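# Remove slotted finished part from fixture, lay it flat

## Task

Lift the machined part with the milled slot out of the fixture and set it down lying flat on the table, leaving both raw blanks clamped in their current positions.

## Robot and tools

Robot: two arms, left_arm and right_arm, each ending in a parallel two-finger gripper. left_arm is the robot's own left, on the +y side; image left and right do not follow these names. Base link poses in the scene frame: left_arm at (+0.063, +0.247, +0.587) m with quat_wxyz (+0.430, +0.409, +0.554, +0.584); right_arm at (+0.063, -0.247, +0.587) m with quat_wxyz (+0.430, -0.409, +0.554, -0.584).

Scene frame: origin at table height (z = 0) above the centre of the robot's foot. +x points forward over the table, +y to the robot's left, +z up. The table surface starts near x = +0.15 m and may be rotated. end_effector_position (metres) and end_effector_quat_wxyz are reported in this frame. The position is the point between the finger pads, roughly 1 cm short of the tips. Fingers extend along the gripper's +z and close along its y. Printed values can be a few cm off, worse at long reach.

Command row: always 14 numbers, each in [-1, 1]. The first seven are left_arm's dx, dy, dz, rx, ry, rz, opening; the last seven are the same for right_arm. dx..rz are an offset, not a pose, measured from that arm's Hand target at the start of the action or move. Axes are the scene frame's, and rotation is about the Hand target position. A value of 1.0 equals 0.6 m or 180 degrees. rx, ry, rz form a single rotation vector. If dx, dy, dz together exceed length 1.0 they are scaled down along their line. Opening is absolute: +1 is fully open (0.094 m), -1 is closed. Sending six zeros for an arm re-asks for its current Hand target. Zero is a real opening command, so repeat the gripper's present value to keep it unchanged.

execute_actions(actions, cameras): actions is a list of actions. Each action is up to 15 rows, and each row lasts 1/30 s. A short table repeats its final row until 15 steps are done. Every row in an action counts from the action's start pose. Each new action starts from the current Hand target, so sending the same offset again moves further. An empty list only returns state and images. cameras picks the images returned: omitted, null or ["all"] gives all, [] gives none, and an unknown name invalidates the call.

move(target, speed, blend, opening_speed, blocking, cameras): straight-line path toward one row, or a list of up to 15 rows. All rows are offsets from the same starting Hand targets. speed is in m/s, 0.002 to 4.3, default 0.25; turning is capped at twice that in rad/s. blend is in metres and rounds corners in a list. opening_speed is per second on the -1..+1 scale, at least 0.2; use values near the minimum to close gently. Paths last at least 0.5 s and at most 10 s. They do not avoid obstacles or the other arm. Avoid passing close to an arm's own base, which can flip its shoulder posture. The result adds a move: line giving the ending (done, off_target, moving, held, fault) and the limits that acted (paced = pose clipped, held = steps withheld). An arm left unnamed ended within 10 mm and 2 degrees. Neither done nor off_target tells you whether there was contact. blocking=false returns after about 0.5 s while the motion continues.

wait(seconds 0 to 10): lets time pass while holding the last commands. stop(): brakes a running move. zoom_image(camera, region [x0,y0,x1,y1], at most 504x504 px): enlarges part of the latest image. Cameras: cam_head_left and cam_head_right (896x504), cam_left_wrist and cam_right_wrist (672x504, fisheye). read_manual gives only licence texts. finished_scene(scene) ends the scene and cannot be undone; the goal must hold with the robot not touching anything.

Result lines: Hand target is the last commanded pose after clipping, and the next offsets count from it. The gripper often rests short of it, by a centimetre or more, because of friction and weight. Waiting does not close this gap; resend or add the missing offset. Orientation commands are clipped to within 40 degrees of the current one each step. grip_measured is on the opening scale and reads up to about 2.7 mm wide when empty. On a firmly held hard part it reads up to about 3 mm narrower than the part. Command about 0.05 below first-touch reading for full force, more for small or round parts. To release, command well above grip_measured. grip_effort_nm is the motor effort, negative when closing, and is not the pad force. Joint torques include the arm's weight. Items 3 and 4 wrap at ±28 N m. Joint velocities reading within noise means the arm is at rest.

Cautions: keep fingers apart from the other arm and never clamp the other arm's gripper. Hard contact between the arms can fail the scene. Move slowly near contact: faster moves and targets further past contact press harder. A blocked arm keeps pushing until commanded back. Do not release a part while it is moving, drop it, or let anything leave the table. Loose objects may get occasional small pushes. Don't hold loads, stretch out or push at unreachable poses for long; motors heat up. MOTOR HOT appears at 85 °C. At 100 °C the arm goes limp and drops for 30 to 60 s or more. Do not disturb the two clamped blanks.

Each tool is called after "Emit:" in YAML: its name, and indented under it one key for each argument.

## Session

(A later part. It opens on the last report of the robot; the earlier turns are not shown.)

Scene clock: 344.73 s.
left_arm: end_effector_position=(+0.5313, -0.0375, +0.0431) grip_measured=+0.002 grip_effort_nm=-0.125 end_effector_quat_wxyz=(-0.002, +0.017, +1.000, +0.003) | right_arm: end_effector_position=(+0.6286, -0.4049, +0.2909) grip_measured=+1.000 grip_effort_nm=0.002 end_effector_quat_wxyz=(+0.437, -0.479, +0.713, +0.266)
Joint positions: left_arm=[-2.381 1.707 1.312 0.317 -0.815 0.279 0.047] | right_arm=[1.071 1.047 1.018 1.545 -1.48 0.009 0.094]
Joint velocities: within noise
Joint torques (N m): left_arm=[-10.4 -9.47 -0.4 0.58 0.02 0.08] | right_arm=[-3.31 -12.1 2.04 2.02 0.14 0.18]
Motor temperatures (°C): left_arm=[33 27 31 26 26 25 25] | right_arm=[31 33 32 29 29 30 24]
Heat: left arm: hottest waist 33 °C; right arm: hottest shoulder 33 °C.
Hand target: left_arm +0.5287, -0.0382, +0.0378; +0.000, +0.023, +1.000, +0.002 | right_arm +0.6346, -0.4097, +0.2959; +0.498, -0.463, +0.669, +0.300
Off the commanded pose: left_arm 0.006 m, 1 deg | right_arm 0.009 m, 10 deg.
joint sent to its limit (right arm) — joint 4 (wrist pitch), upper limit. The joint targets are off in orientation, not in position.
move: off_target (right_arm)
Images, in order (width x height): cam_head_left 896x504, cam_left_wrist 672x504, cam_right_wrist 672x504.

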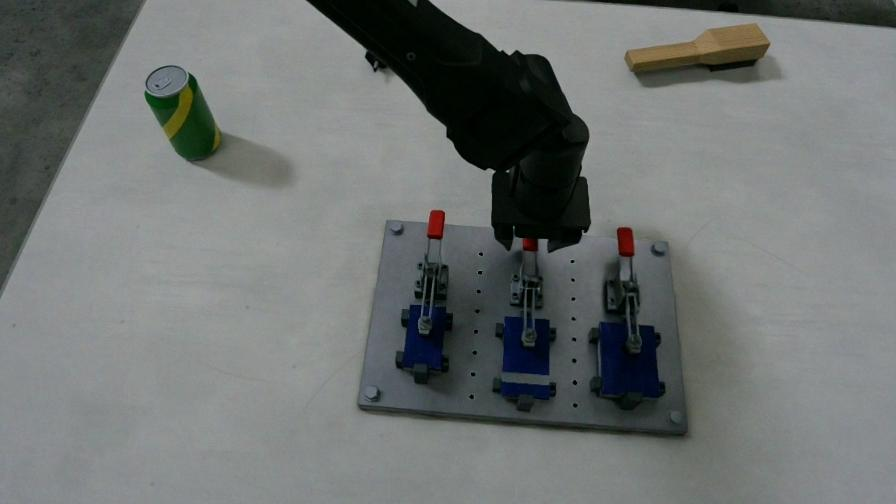

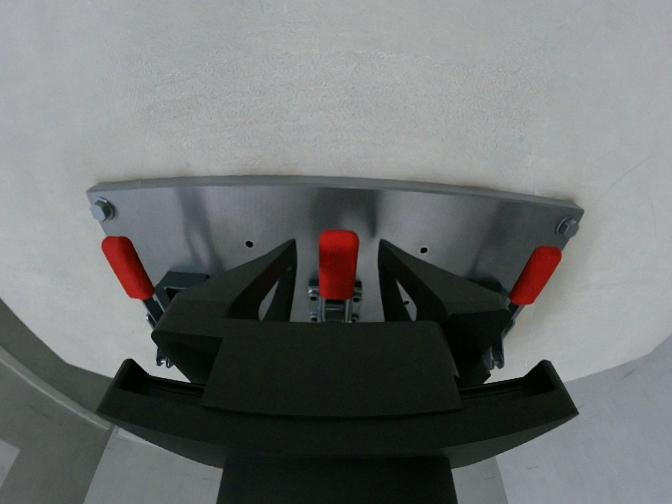

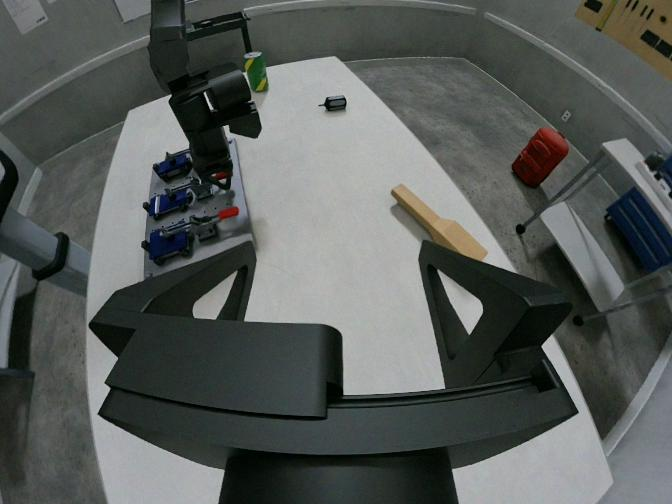

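Emit:
move:
  target: [0,0.0,-0.0067,0,0,0,-0.5,0,0,0,0,0,0,1]
  speed: 0.08
  opening_speed: 0.4
  cameras: ["cam_left_wrist"]

Emit:
zoom_image:
  camera: "cam_left_wrist"
  region: [270, 160, 420, 310]

Scene clock: 363.10 s.
left_arm: end_effector_position=(+0.5336, -0.0388, +0.0413) grip_measured=-0.498 grip_effort_nm=-0.129 end_effector_quat_wxyz=(+0.000, +0.016, +1.000, +0.000) | right_arm: end_effector_position=(+0.6286, -0.4049, +0.2909) grip_measured=+1.000 grip_effort_nm=-0.007 end_effector_quat_wxyz=(+0.437, -0.479, +0.713, +0.266)
Joint positions: left_arm=[-2.38 1.711 1.32 0.317 -0.809 0.279 0.024] | right_arm=[1.071 1.047 1.018 1.545 -1.48 0.009 0.094]
Joint velocities: within noise
Joint torques (N m): left_arm=[-10.05 -9.29 -0.35 0.53 0.02 0.07] | right_arm=[-3.43 -12.1 2.03 1.99 0.14 0.17]
Motor temperatures (°C): left_arm=[33 27 31 26 26 25 25] | right_arm=[31 33 32 29 29 30 24]
Heat: left arm: hottest waist 33 °C; right arm: hottest shoulder 33 °C.
Hand target: left_arm +0.5287, -0.0382, +0.0338; +0.000, +0.023, +1.000, +0.002 | right_arm +0.6346, -0.4097, +0.2959; +0.498, -0.463, +0.669, +0.300
Off the commanded pose: left_arm 0.009 m, 1 deg | right_arm 0.009 m, 10 deg.
joint sent to its limit (right arm) — joint 4 (wrist pitch), upper limit. The joint targets are off in orientation, not in position.
move: off_target (right_arm)
Images, in order (width x height): cam_left_wrist 672x504.

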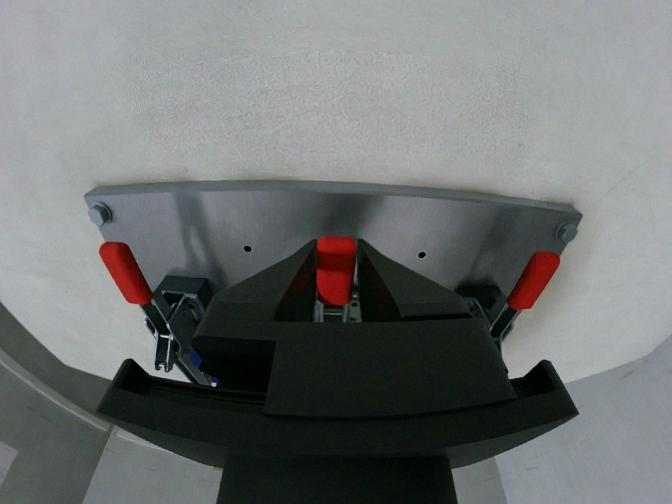

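Scaled by 3.360 from the camera's 672x504 image, which has a finer 960x720 frame.

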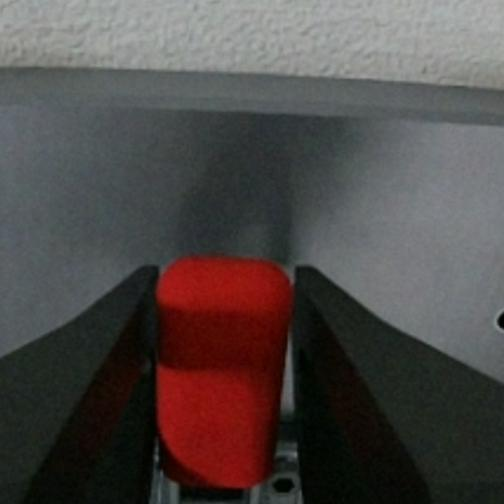

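Emit:
move:
  target: [0,0.0,0,0,0,0,-0.7,0,0,0,0,0,0,1]
  speed: 0.08
  opening_speed: 0.2
  cameras: ["cam_left_wrist"]

Emit:
zoom_image:
  camera: "cam_left_wrist"
  region: [270, 160, 420, 310]

Scene clock: 369.43 s.
left_arm: end_effector_position=(+0.5335, -0.0382, +0.0408) grip_measured=-0.640 grip_effort_nm=-1.043 end_effector_quat_wxyz=(+0.000, +0.027, +1.000, +0.001) | right_arm: end_effector_position=(+0.6286, -0.4049, +0.2909) grip_measured=+1.000 grip_effort_nm=-0.007 end_effector_quat_wxyz=(+0.437, -0.479, +0.713, +0.266)
Joint positions: left_arm=[-2.379 1.711 1.32 0.317 -0.809 0.302 0.017] | right_arm=[1.071 1.047 1.018 1.545 -1.48 0.009 0.094]
Joint velocities: within noise
Joint torques (N m): left_arm=[-10.11 -9.29 -0.35 0.54 0.02 -0.1] | right_arm=[-3.31 -12.28 2.06 2 0.15 0.19]
Motor temperatures (°C): left_arm=[33 27 30 26 26 25 25] | right_arm=[31 33 32 29 29 30 24]
Heat: left arm: hottest waist 33 °C; right arm: hottest shoulder 33 °C.
Hand target: left_arm +0.5288, -0.0383, +0.0340; +0.001, +0.023, +1.000, +0.002 | right_arm +0.6346, -0.4097, +0.2959; +0.498, -0.463, +0.669, +0.300
Off the commanded pose: left_arm 0.008 m, 1 deg | right_arm 0.009 m, 10 deg.
joint sent to its limit (right arm) — joint 4 (wrist pitch), upper limit. The joint targets are off in orientation, not in position.
move: off_target (right_arm)
Images, in order (width x height): cam_left_wrist 672x504.

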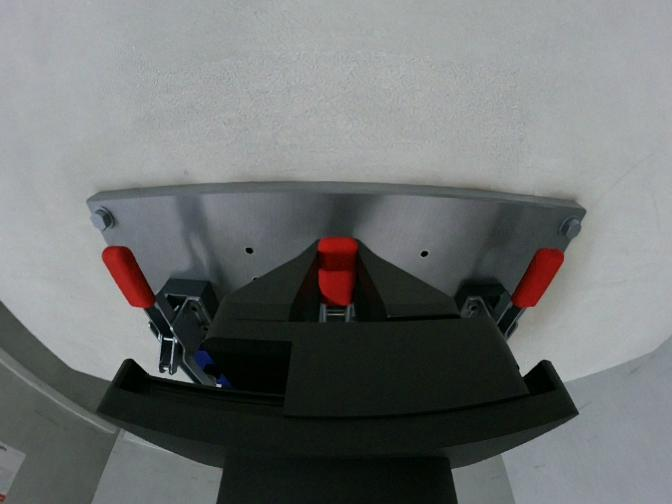

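Scaled by 3.360 from the camera's 672x504 image, which has a finer 960x720 frame.

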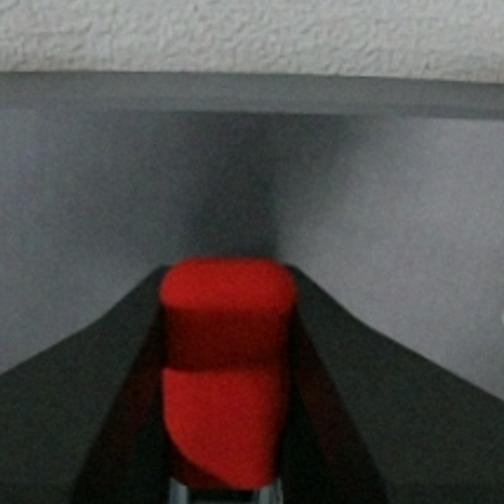

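Emit:
move:
  target: [-0.0015,0.0,0.017,-0.0033,-0.0555,0,-0.7,0,0,0,0,0,0,1]
  speed: 0.06
  cameras: ["cam_left_wrist", "cam_right_wrist"]

Emit:
zoom_image:
  camera: "cam_right_wrist"
  region: [130, 130, 270, 280]

Emit:
zoom_image:
  camera: "cam_left_wrist"
  region: [270, 160, 420, 310]

Scene clock: 390.50 s.
left_arm: end_effector_position=(+0.5327, -0.0382, +0.0478) grip_measured=-0.640 grip_effort_nm=-1.043 end_effector_quat_wxyz=(+0.083, +0.026, +0.996, +0.001) | right_arm: end_effector_position=(+0.6286, -0.4049, +0.2909) grip_measured=+1.000 grip_effort_nm=0.002 end_effector_quat_wxyz=(+0.437, -0.479, +0.713, +0.266)
Joint positions: left_arm=[-2.375 1.736 1.227 0.654 -0.747 0.453 0.017] | right_arm=[1.071 1.047 1.018 1.545 -1.48 0.009 0.094]
Joint velocities: within noise
Joint torques (N m): left_arm=[-10.11 -9.11 -1.4 1.13 0.31 -0.06] | right_arm=[-3.25 -12.22 2.06 2 0.16 0.17]
Motor temperatures (°C): left_arm=[33 27 30 26 26 25 27] | right_arm=[31 33 32 28 29 29 24]
Heat: left arm: hottest waist 33 °C; right arm: hottest shoulder 33 °C.
Hand target: left_arm +0.5277, -0.0383, +0.0441; +0.088, +0.023, +0.996, -0.001 | right_arm +0.6346, -0.4097, +0.2959; +0.498, -0.463, +0.669, +0.300
Off the commanded pose: left_arm 0.006 m, 1 deg | right_arm 0.009 m, 10 deg.
joint sent to its limit (right arm) — joint 4 (wrist pitch), upper limit. The joint targets are off in orientation, not in position.
move: off_target (right_arm)
Images, in order (width x height): cam_left_wrist 672x504, cam_right_wrist 672x504.

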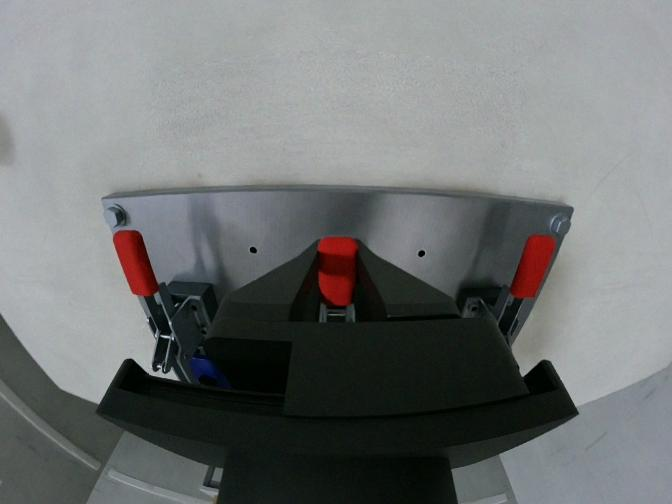

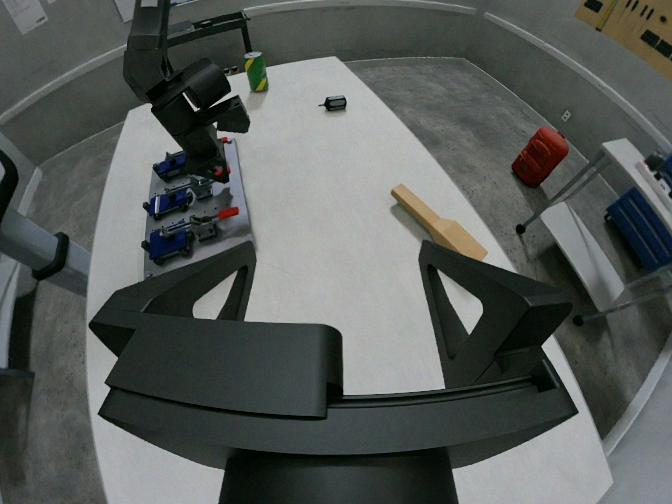

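Scaled by 3.360 from the camera's 672x504 image, which has a finer 960x720 frame.

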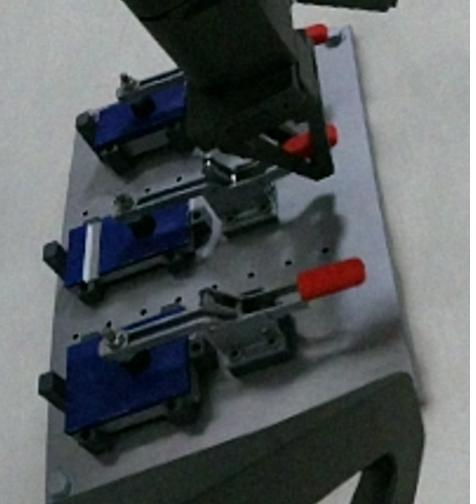

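Scaled by 3.360 from the camera's 672x504 image, which has a finer 960x720 frame.

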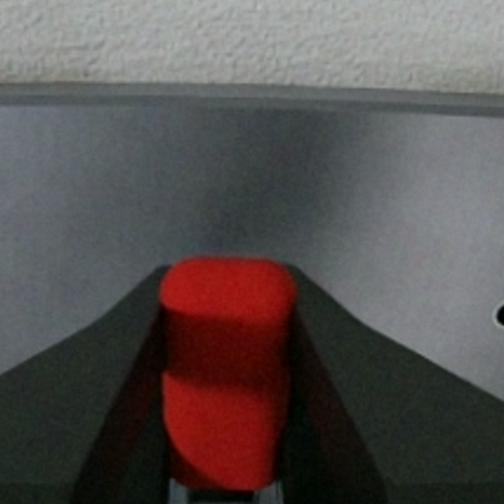

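Emit:
move:
  target: [-0.006,0.0005,0.029,-0.0066,-0.111,0,-0.7,0,0,0,0,0,0,1]
  speed: 0.06
  cameras: ["cam_left_wrist", "cam_right_wrist"]

Emit:
zoom_image:
  camera: "cam_right_wrist"
  region: [130, 130, 270, 280]

Emit:
zoom_image:
  camera: "cam_left_wrist"
  region: [270, 160, 420, 310]

Scene clock: 406.07 s.
left_arm: end_effector_position=(+0.5268, -0.0381, +0.0612) grip_measured=-0.640 grip_effort_nm=-1.038 end_effector_quat_wxyz=(+0.250, +0.023, +0.968, -0.004) | right_arm: end_effector_position=(+0.6286, -0.4049, +0.2909) grip_measured=+1.000 grip_effort_nm=-0.007 end_effector_quat_wxyz=(+0.437, -0.479, +0.713, +0.266)
Joint positions: left_arm=[-2.345 1.851 1.135 1.216 -0.537 0.654 0.017] | right_arm=[1.071 1.047 1.018 1.545 -1.48 0.009 0.094]
Joint velocities: within noise
Joint torques (N m): left_arm=[-10.17 -8.35 -2.14 1.47 0.6 -0.04] | right_arm=[-3.19 -12.22 2.02 2 0.16 0.18]
Motor temperatures (°C): left_arm=[33 27 30 26 26 25 27] | right_arm=[31 33 32 28 29 29 24]
Heat: left arm: hottest waist 33 °C; right arm: hottest shoulder 33 °C.
Hand target: left_arm +0.5242, -0.0380, +0.0615; +0.259, +0.022, +0.966, -0.007 | right_arm +0.6346, -0.4097, +0.2959; +0.498, -0.463, +0.669, +0.300
Off the commanded pose: left_arm 0.003 m, 1 deg | right_arm 0.009 m, 10 deg.
joint sent to its limit (right arm) — joint 4 (wrist pitch), upper limit. The joint targets are off in orientation, not in position.
move: off_target (right_arm)
Images, in order (width x height): cam_left_wrist 672x504, cam_right_wrist 672x504.

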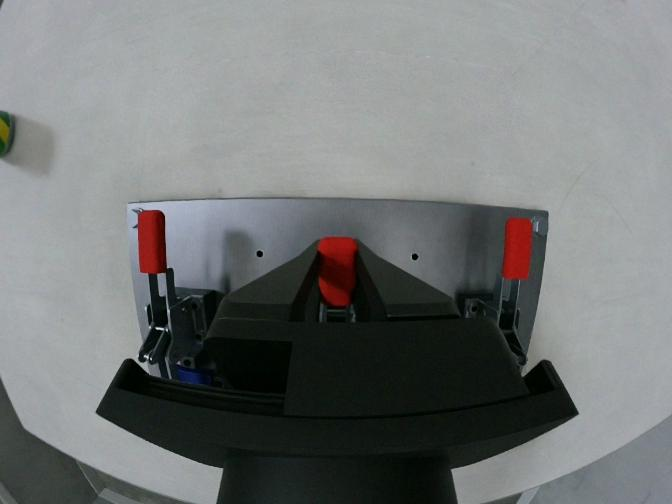

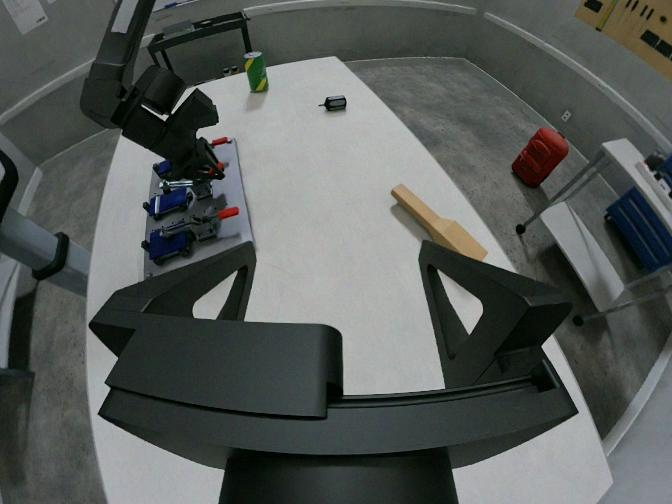

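Scaled by 3.360 from the camera's 672x504 image, which has a finer 960x720 frame.

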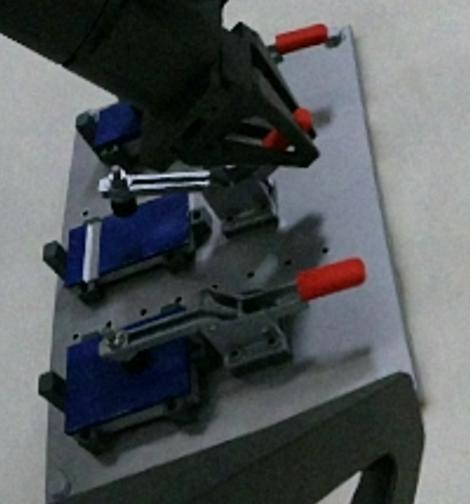

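Scaled by 3.360 from the camera's 672x504 image, which has a finer 960x720 frame.

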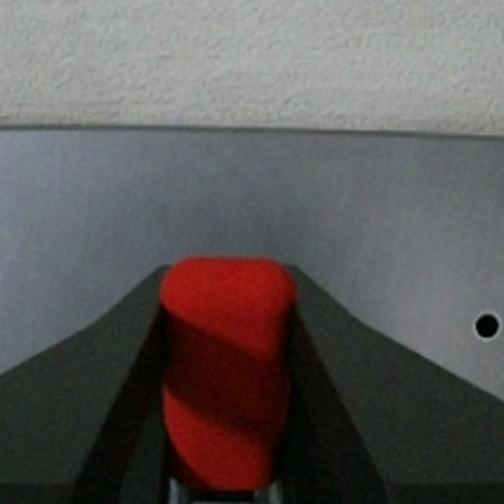

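Emit:
move:
  target: [0,0,0,0,0,0,-0.3,0,0,0,0,0,0,1]
  speed: 0.06
  opening_speed: 0.5
  cameras: ["cam_left_wrist", "cam_right_wrist"]

Emit:
zoom_image:
  camera: "cam_right_wrist"
  region: [130, 130, 270, 280]

Emit:
zoom_image:
  camera: "cam_left_wrist"
  region: [270, 160, 420, 310]

Scene clock: 440.50 s.
left_arm: end_effector_position=(+0.5284, -0.0388, +0.0620) grip_measured=-0.302 grip_effort_nm=0.110 end_effector_quat_wxyz=(+0.255, +0.022, +0.967, -0.007) | right_arm: end_effector_position=(+0.6286, -0.4049, +0.2909) grip_measured=+1.000 grip_effort_nm=-0.002 end_effector_quat_wxyz=(+0.437, -0.479, +0.713, +0.266)
Joint positions: left_arm=[-2.345 1.852 1.135 1.222 -0.527 0.654 0.033] | right_arm=[1.071 1.047 1.018 1.545 -1.48 0.009 0.094]
Joint velocities: within noise
Joint torques (N m): left_arm=[-10.17 -8.29 -2.11 1.32 0.25 -0.04] | right_arm=[-3.31 -12.1 2 1.96 0.15 0.18]
Motor temperatures (°C): left_arm=[33 27 30 26 27 25 27] | right_arm=[31 33 32 28 29 29 24]
Heat: left arm: hottest waist 33 °C; right arm: hottest shoulder 33 °C.
Hand target: left_arm +0.5242, -0.0379, +0.0615; +0.259, +0.022, +0.966, -0.007 | right_arm +0.6346, -0.4097, +0.2959; +0.498, -0.463, +0.669, +0.300
Off the commanded pose: left_arm 0.004 m, 0 deg | right_arm 0.009 m, 10 deg.
joint sent to its limit (right arm) — joint 4 (wrist pitch), upper limit. The joint targets are off in orientation, not in position.
move: off_target (right_arm)
Images, in order (width x height): cam_left_wrist 672x504, cam_right_wrist 672x504.

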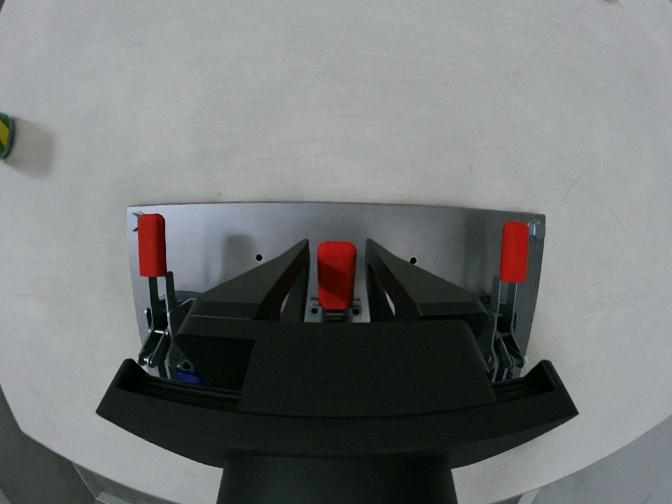

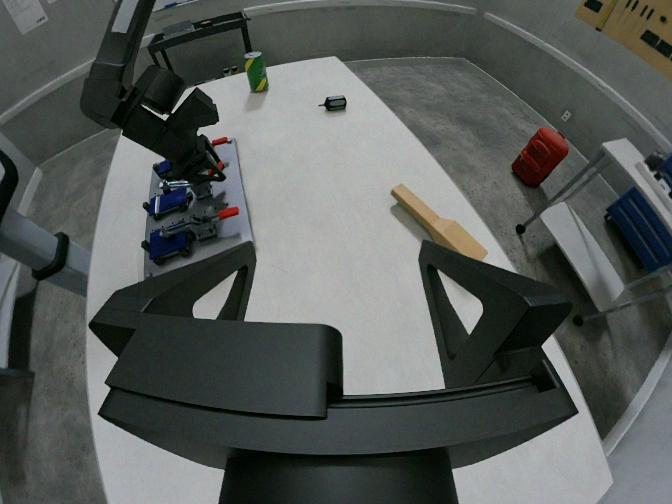

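Scaled by 3.360 from the camera's 672x504 image, which has a finer 960x720 frame.

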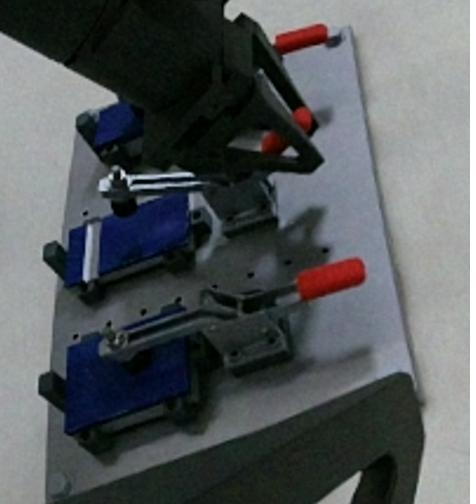

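Scaled by 3.360 from the camera's 672x504 image, which has a finer 960x720 frame.

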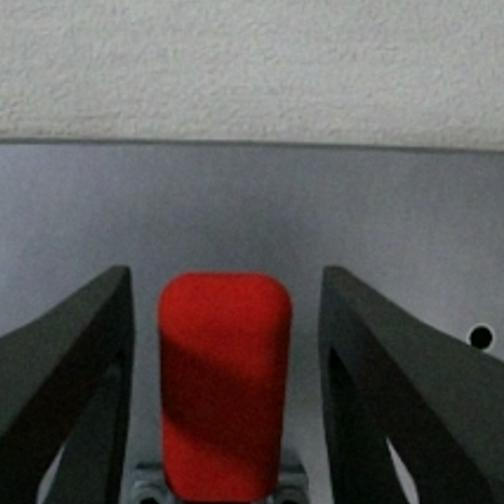

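Emit:
move:
  target: [-0.0053,0,-0.009,0.016,0.272,0,-0.3,0,0,0,0,0,0,1]
  speed: 0.15
  cameras: ["cam_left_wrist", "cam_right_wrist"]

Emit:
zoom_image:
  camera: "cam_right_wrist"
  region: [130, 130, 270, 280]

Emit:
zoom_image:
  camera: "cam_left_wrist"
  region: [270, 160, 420, 310]

Scene clock: 457.60 s.
left_arm: end_effector_position=(+0.5162, -0.0283, +0.0476) grip_measured=-0.302 grip_effort_nm=0.090 end_effector_quat_wxyz=(-0.166, +0.022, +0.986, +0.014) | right_arm: end_effector_position=(+0.6286, -0.4049, +0.2909) grip_measured=+1.000 grip_effort_nm=-0.002 end_effector_quat_wxyz=(+0.437, -0.479, +0.713, +0.266)
Joint positions: left_arm=[-2.382 1.707 1.513 -0.377 -0.867 -0.082 0.033] | right_arm=[1.071 1.047 1.018 1.545 -1.48 0.009 0.094]
Joint velocities: within noise
Joint torques (N m): left_arm=[-12.81 -11.05 0.43 -0.68 -0.18 -0.22] | right_arm=[-3.19 -12.16 2.03 1.98 0.15 0.18]
Motor temperatures (°C): left_arm=[33 27 30 26 26 25 26] | right_arm=[31 33 32 28 28 29 24]
Heat: left arm: hottest waist 33 °C; right arm: hottest shoulder 33 °C.
Hand target: left_arm +0.5210, -0.0378, +0.0561; -0.165, +0.023, +0.986, +0.008 | right_arm +0.6346, -0.4097, +0.2959; +0.498, -0.463, +0.669, +0.300
Off the commanded pose: left_arm 0.014 m, 1 deg | right_arm 0.009 m, 10 deg.
joint sent to its limit (right arm) — joint 4 (wrist pitch), upper limit. The joint targets are off in orientation, not in position.
move: off_target (left_arm, right_arm)
Images, in order (width x height): cam_left_wrist 672x504, cam_right_wrist 672x504.

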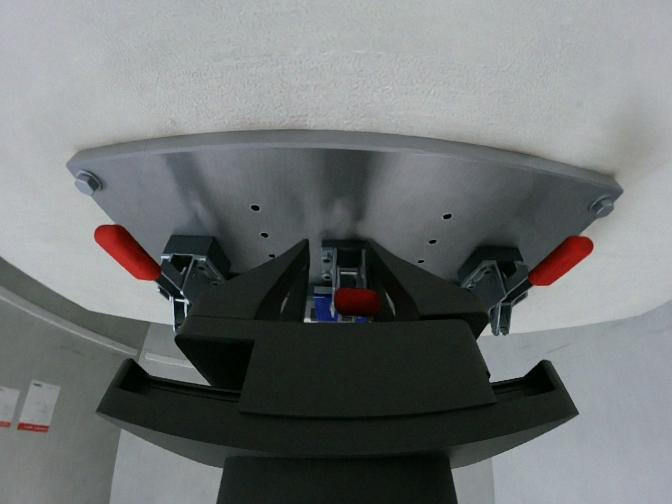

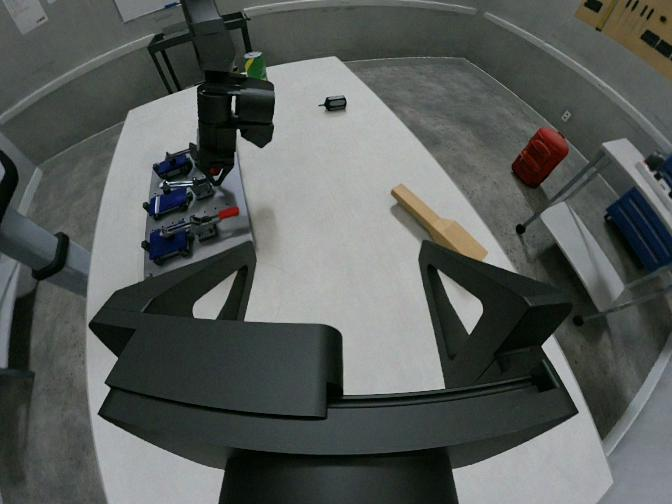

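Scaled by 3.360 from the camera's 672x504 image, which has a finer 960x720 frame.

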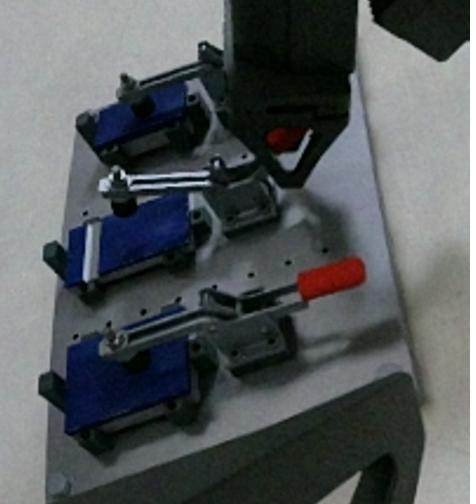

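Scaled by 3.360 from the camera's 672x504 image, which has a finer 960x720 frame.

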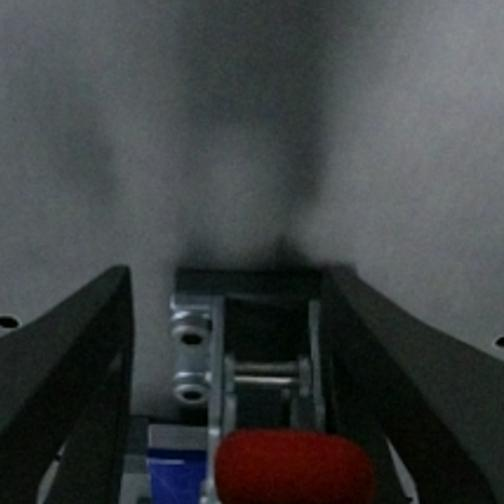

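Emit:
move:
  target: [0.007,-0.004,0.013,0,0,0,-0.3,0,0,0,0,0,0,1]
  speed: 0.1
  cameras: ["cam_left_wrist", "cam_right_wrist"]

Emit:
zoom_image:
  camera: "cam_left_wrist"
  region: [270, 160, 420, 310]

Scene clock: 466.77 s.
left_arm: end_effector_position=(+0.5180, -0.0338, +0.0541) grip_measured=-0.302 grip_effort_nm=0.090 end_effector_quat_wxyz=(-0.167, +0.028, +0.985, +0.012) | right_arm: end_effector_position=(+0.6286, -0.4049, +0.2909) grip_measured=+1.000 grip_effort_nm=-0.002 end_effector_quat_wxyz=(+0.437, -0.479, +0.713, +0.266)
Joint positions: left_arm=[-2.397 1.707 1.519 -0.397 -0.876 -0.085 0.033] | right_arm=[1.071 1.047 1.018 1.545 -1.48 0.009 0.094]
Joint velocities: within noise
Joint torques (N m): left_arm=[-12.92 -11.52 0.23 -0.65 -0.25 -0.22] | right_arm=[-3.31 -12.1 2.03 2 0.15 0.18]
Motor temperatures (°C): left_arm=[33 27 30 26 26 25 26] | right_arm=[31 33 31 28 28 29 24]
Heat: left arm: hottest waist 33 °C; right arm: hottest shoulder 33 °C.
Hand target: left_arm +0.5252, -0.0402, +0.0639; -0.165, +0.023, +0.986, +0.008 | right_arm +0.6346, -0.4097, +0.2959; +0.498, -0.463, +0.669, +0.300
Off the commanded pose: left_arm 0.014 m, 1 deg | right_arm 0.009 m, 10 deg.
joint sent to its limit (right arm) — joint 4 (wrist pitch), upper limit. The joint targets are off in orientation, not in position.
move: off_target (left_arm, right_arm)
Images, in order (width x height): cam_left_wrist 672x504, cam_right_wrist 672x504.

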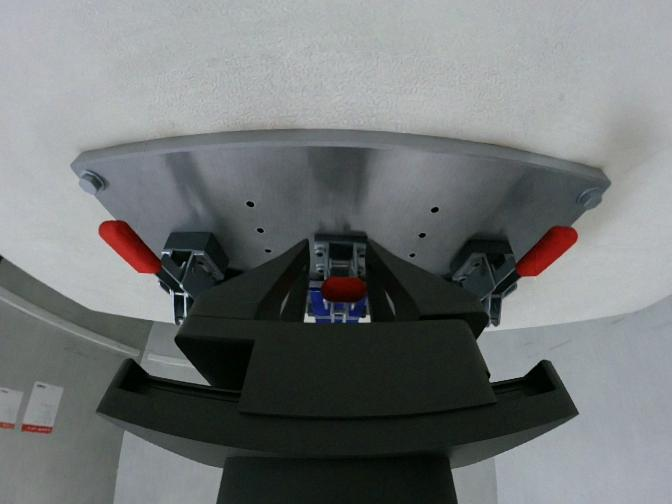

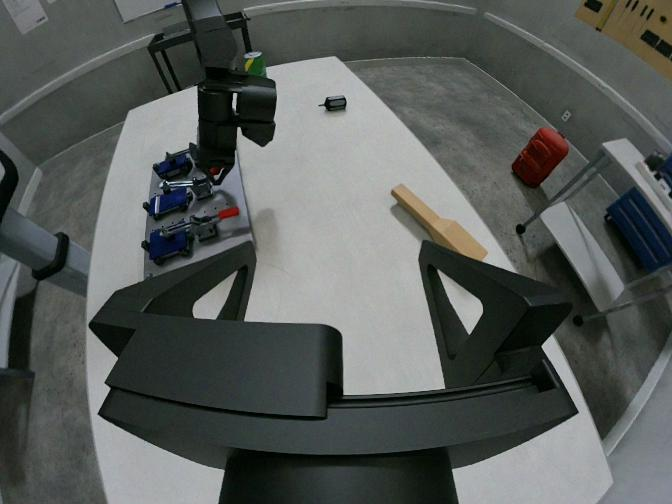

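Scaled by 3.360 from the camera's 672x504 image, which has a finer 960x720 frame.

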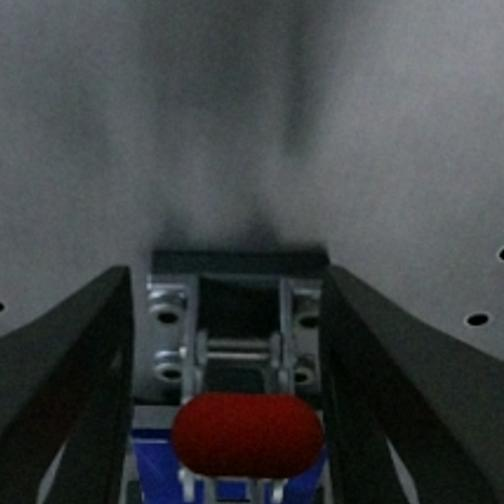

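Emit:
move:
  target: [0.0025,-0.003,0.0175,0,0,0,-0.3,0,0,0,0,0,0,1]
  speed: 0.1
  cameras: ["cam_left_wrist", "cam_right_wrist"]

Emit:
zoom_image:
  camera: "cam_left_wrist"
  region: [270, 160, 420, 310]

Scene clock: 481.93 s.
left_arm: end_effector_position=(+0.5185, -0.0394, +0.0611) grip_measured=-0.302 grip_effort_nm=0.095 end_effector_quat_wxyz=(-0.168, +0.028, +0.985, +0.012) | right_arm: end_effector_position=(+0.6286, -0.4049, +0.2909) grip_measured=+1.000 grip_effort_nm=-0.002 end_effector_quat_wxyz=(+0.437, -0.479, +0.713, +0.266)
Joint positions: left_arm=[-2.412 1.707 1.519 -0.409 -0.89 -0.099 0.033] | right_arm=[1.071 1.047 1.018 1.545 -1.48 0.009 0.094]
Joint velocities: within noise
Joint torques (N m): left_arm=[-13.1 -12.4 -0.57 -0.68 -0.24 -0.22] | right_arm=[-3.25 -12.22 2.06 2 0.15 0.17]
Motor temperatures (°C): left_arm=[33 27 30 26 26 25 26] | right_arm=[31 33 31 28 28 29 24]
Heat: left arm: hottest waist 33 °C; right arm: hottest shoulder 33 °C.
Hand target: left_arm +0.5268, -0.0420, +0.0744; -0.165, +0.023, +0.986, +0.008 | right_arm +0.6346, -0.4097, +0.2959; +0.498, -0.463, +0.669, +0.300
Off the commanded pose: left_arm 0.016 m, 1 deg | right_arm 0.009 m, 10 deg.
joint sent to its limit (right arm) — joint 4 (wrist pitch), upper limit. The joint targets are off in orientation, not in position.
move: off_target (left_arm, right_arm)
Images, in order (width x height): cam_left_wrist 672x504, cam_right_wrist 672x504.

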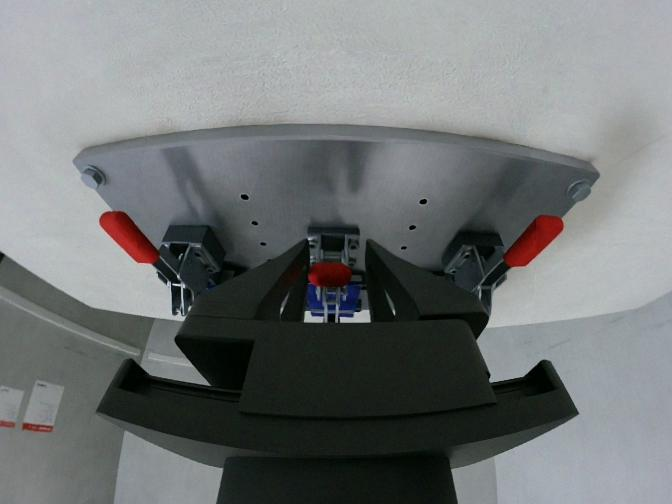

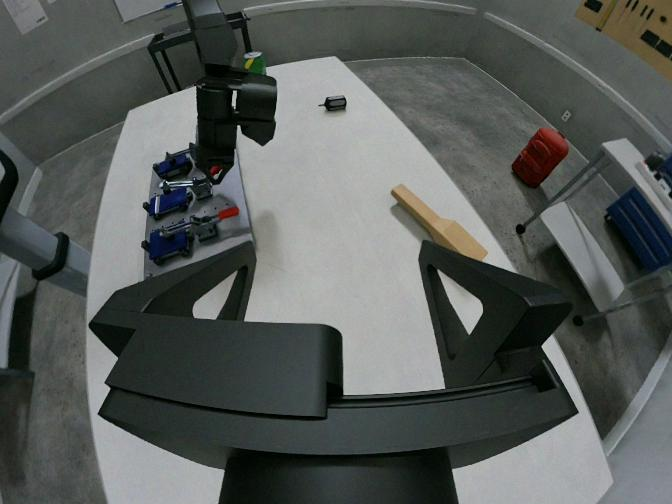

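Scaled by 3.360 from the camera's 672x504 image, which has a finer 960x720 frame.

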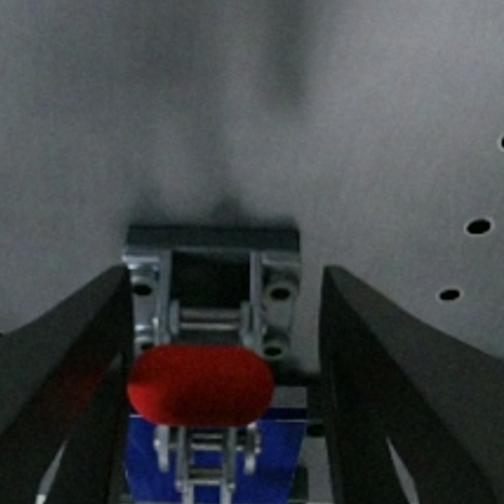

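Emit:
move:
  target: [0.002,0.004,0.01,0,0,0,-0.3,0,0,0,0,0,0,1]
  speed: 0.1
  cameras: ["cam_left_wrist", "cam_right_wrist"]

Emit:
zoom_image:
  camera: "cam_left_wrist"
  region: [270, 160, 420, 310]

Scene clock: 488.87 s.
left_arm: end_effector_position=(+0.5204, -0.0371, +0.0654) grip_measured=-0.302 grip_effort_nm=0.090 end_effector_quat_wxyz=(-0.168, +0.028, +0.985, +0.013) | right_arm: end_effector_position=(+0.6286, -0.4049, +0.2909) grip_measured=+1.000 grip_effort_nm=-0.002 end_effector_quat_wxyz=(+0.437, -0.479, +0.713, +0.266)
Joint positions: left_arm=[-2.416 1.696 1.511 -0.415 -0.895 -0.103 0.033] | right_arm=[1.071 1.047 1.018 1.545 -1.48 0.009 0.094]
Joint velocities: within noise
Joint torques (N m): left_arm=[-13.1 -12.57 -0.85 -0.68 -0.25 -0.21] | right_arm=[-3.31 -12.1 2.04 2 0.15 0.17]
Motor temperatures (°C): left_arm=[33 27 30 26 26 25 26] | right_arm=[31 33 31 28 28 29 24]
Heat: left arm: hottest waist 33 °C; right arm: hottest shoulder 33 °C.
Hand target: left_arm +0.5278, -0.0398, +0.0804; -0.165, +0.023, +0.986, +0.008 | right_arm +0.6346, -0.4097, +0.2959; +0.498, -0.463, +0.669, +0.300
Off the commanded pose: left_arm 0.017 m, 1 deg | right_arm 0.009 m, 10 deg.
joint sent to its limit (right arm) — joint 4 (wrist pitch), upper limit. The joint targets are off in orientation, not in position.
move: off_target (left_arm, right_arm)
Images, in order (width x height): cam_left_wrist 672x504, cam_right_wrist 672x504.

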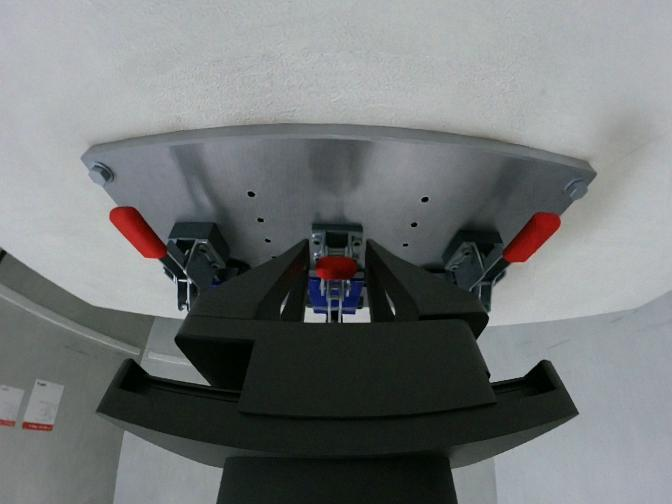

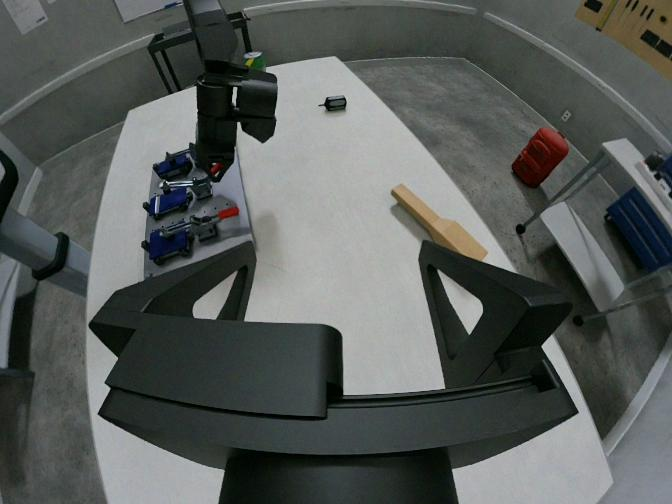

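Scaled by 3.360 from the camera's 672x504 image, which has a finer 960x720 frame.

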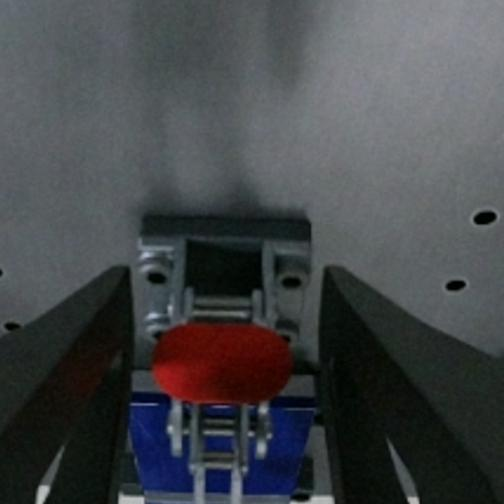

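Emit:
move:
  target: [0,0,0,0,0,0,-0.7,0,0,0,0,0,0,1]
  speed: 0.1
  opening_speed: 0.4
  cameras: ["cam_left_wrist"]

Emit:
zoom_image:
  camera: "cam_left_wrist"
  region: [270, 160, 420, 310]

Scene clock: 493.23 s.
left_arm: end_effector_position=(+0.5205, -0.0363, +0.0654) grip_measured=-0.636 grip_effort_nm=-1.038 end_effector_quat_wxyz=(-0.167, +0.028, +0.985, +0.015) | right_arm: end_effector_position=(+0.6286, -0.4049, +0.2909) grip_measured=+1.000 grip_effort_nm=-0.002 end_effector_quat_wxyz=(+0.437, -0.479, +0.713, +0.266)
Joint positions: left_arm=[-2.416 1.696 1.511 -0.415 -0.899 -0.105 0.017] | right_arm=[1.071 1.047 1.018 1.545 -1.48 0.009 0.094]
Joint velocities: within noise
Joint torques (N m): left_arm=[-13.16 -12.57 -0.85 -0.68 -0.24 -0.22] | right_arm=[-3.19 -11.99 2 2 0.14 0.19]
Motor temperatures (°C): left_arm=[33 27 30 26 26 25 26] | right_arm=[31 33 31 28 28 29 24]
Heat: left arm: hottest waist 33 °C; right arm: hottest shoulder 33 °C.
Hand target: left_arm +0.5278, -0.0398, +0.0804; -0.165, +0.023, +0.986, +0.008 | right_arm +0.6346, -0.4097, +0.2959; +0.498, -0.463, +0.669, +0.300
Off the commanded pose: left_arm 0.017 m, 1 deg | right_arm 0.009 m, 10 deg.
joint sent to its limit (right arm) — joint 4 (wrist pitch), upper limit. The joint targets are off in orientation, not in position.
move: off_target (left_arm, right_arm)
Images, in order (width x height): cam_left_wrist 672x504.

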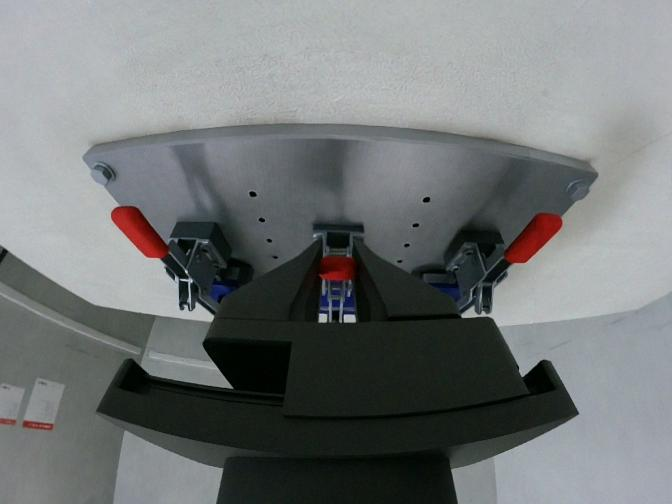

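Scaled by 3.360 from the camera's 672x504 image, which has a finer 960x720 frame.

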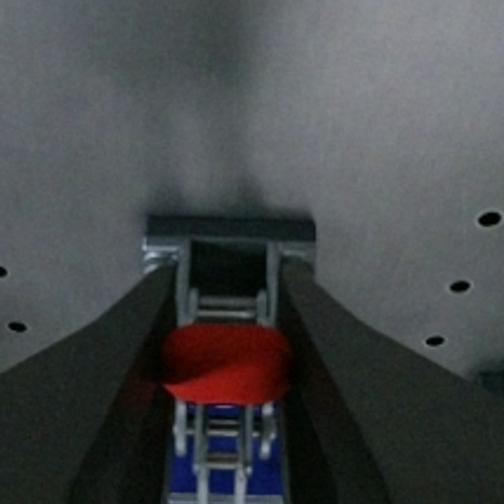

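Emit:
move:
  target:
    - [-0.0405,0.003,-0.011,-0.0074,-0.125,0,-0.7,0,0,0,0,0,0,1]
  speed: 0.06
  cameras: ["cam_left_wrist", "cam_right_wrist"]

Emit:
zoom_image:
  camera: "cam_right_wrist"
  region: [130, 130, 270, 280]

Emit:
zoom_image:
  camera: "cam_left_wrist"
  region: [270, 160, 420, 310]

Scene clock: 508.67 s.
left_arm: end_effector_position=(+0.5075, -0.0363, +0.0748) grip_measured=-0.636 grip_effort_nm=-1.043 end_effector_quat_wxyz=(+0.027, +0.023, +0.999, +0.005) | right_arm: end_effector_position=(+0.6286, -0.4049, +0.2909) grip_measured=+1.000 grip_effort_nm=0.002 end_effector_quat_wxyz=(+0.437, -0.479, +0.713, +0.266)
Joint positions: left_arm=[-2.413 1.677 1.166 0.515 -0.835 0.349 0.017] | right_arm=[1.071 1.047 1.018 1.545 -1.48 0.009 0.094]
Joint velocities: within noise
Joint torques (N m): left_arm=[-10.29 -9.11 -1.7 0.92 0.26 0.04] | right_arm=[-3.31 -12.22 2.02 1.99 0.15 0.18]
Motor temperatures (°C): left_arm=[33 27 30 26 26 25 27] | right_arm=[31 33 31 27 28 29 24]
Heat: left arm: hottest waist 33 °C; right arm: hottest shoulder 33 °C.
Hand target: left_arm +0.5036, -0.0380, +0.0739; +0.031, +0.023, +0.999, +0.001 | right_arm +0.6346, -0.4097, +0.2959; +0.498, -0.463, +0.669, +0.300
Off the commanded pose: left_arm 0.004 m, 1 deg | right_arm 0.009 m, 10 deg.
joint sent to its limit (right arm) — joint 4 (wrist pitch), upper limit. The joint targets are off in orientation, not in position.
move: off_target (right_arm)
Images, in order (width x height): cam_left_wrist 672x504, cam_right_wrist 672x504.

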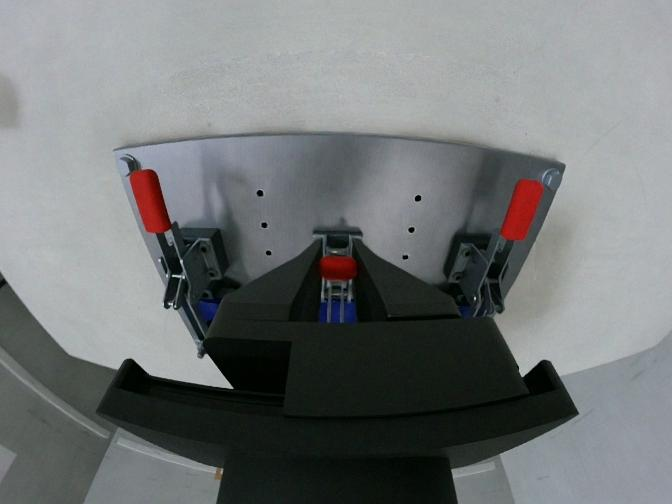

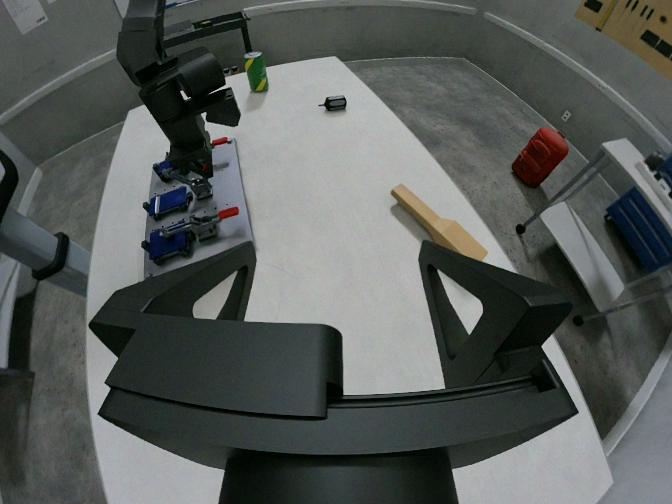

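Scaled by 3.360 from the camera's 672x504 image, which has a finer 960x720 frame.

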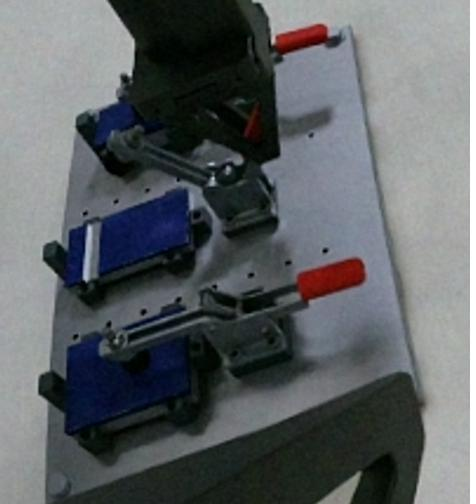

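Scaled by 3.360 from the camera's 672x504 image, which has a finer 960x720 frame.

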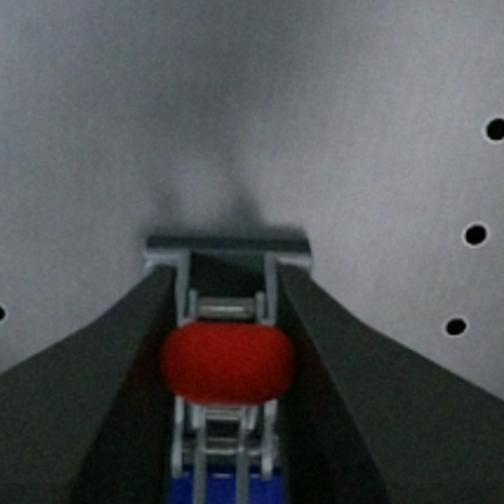

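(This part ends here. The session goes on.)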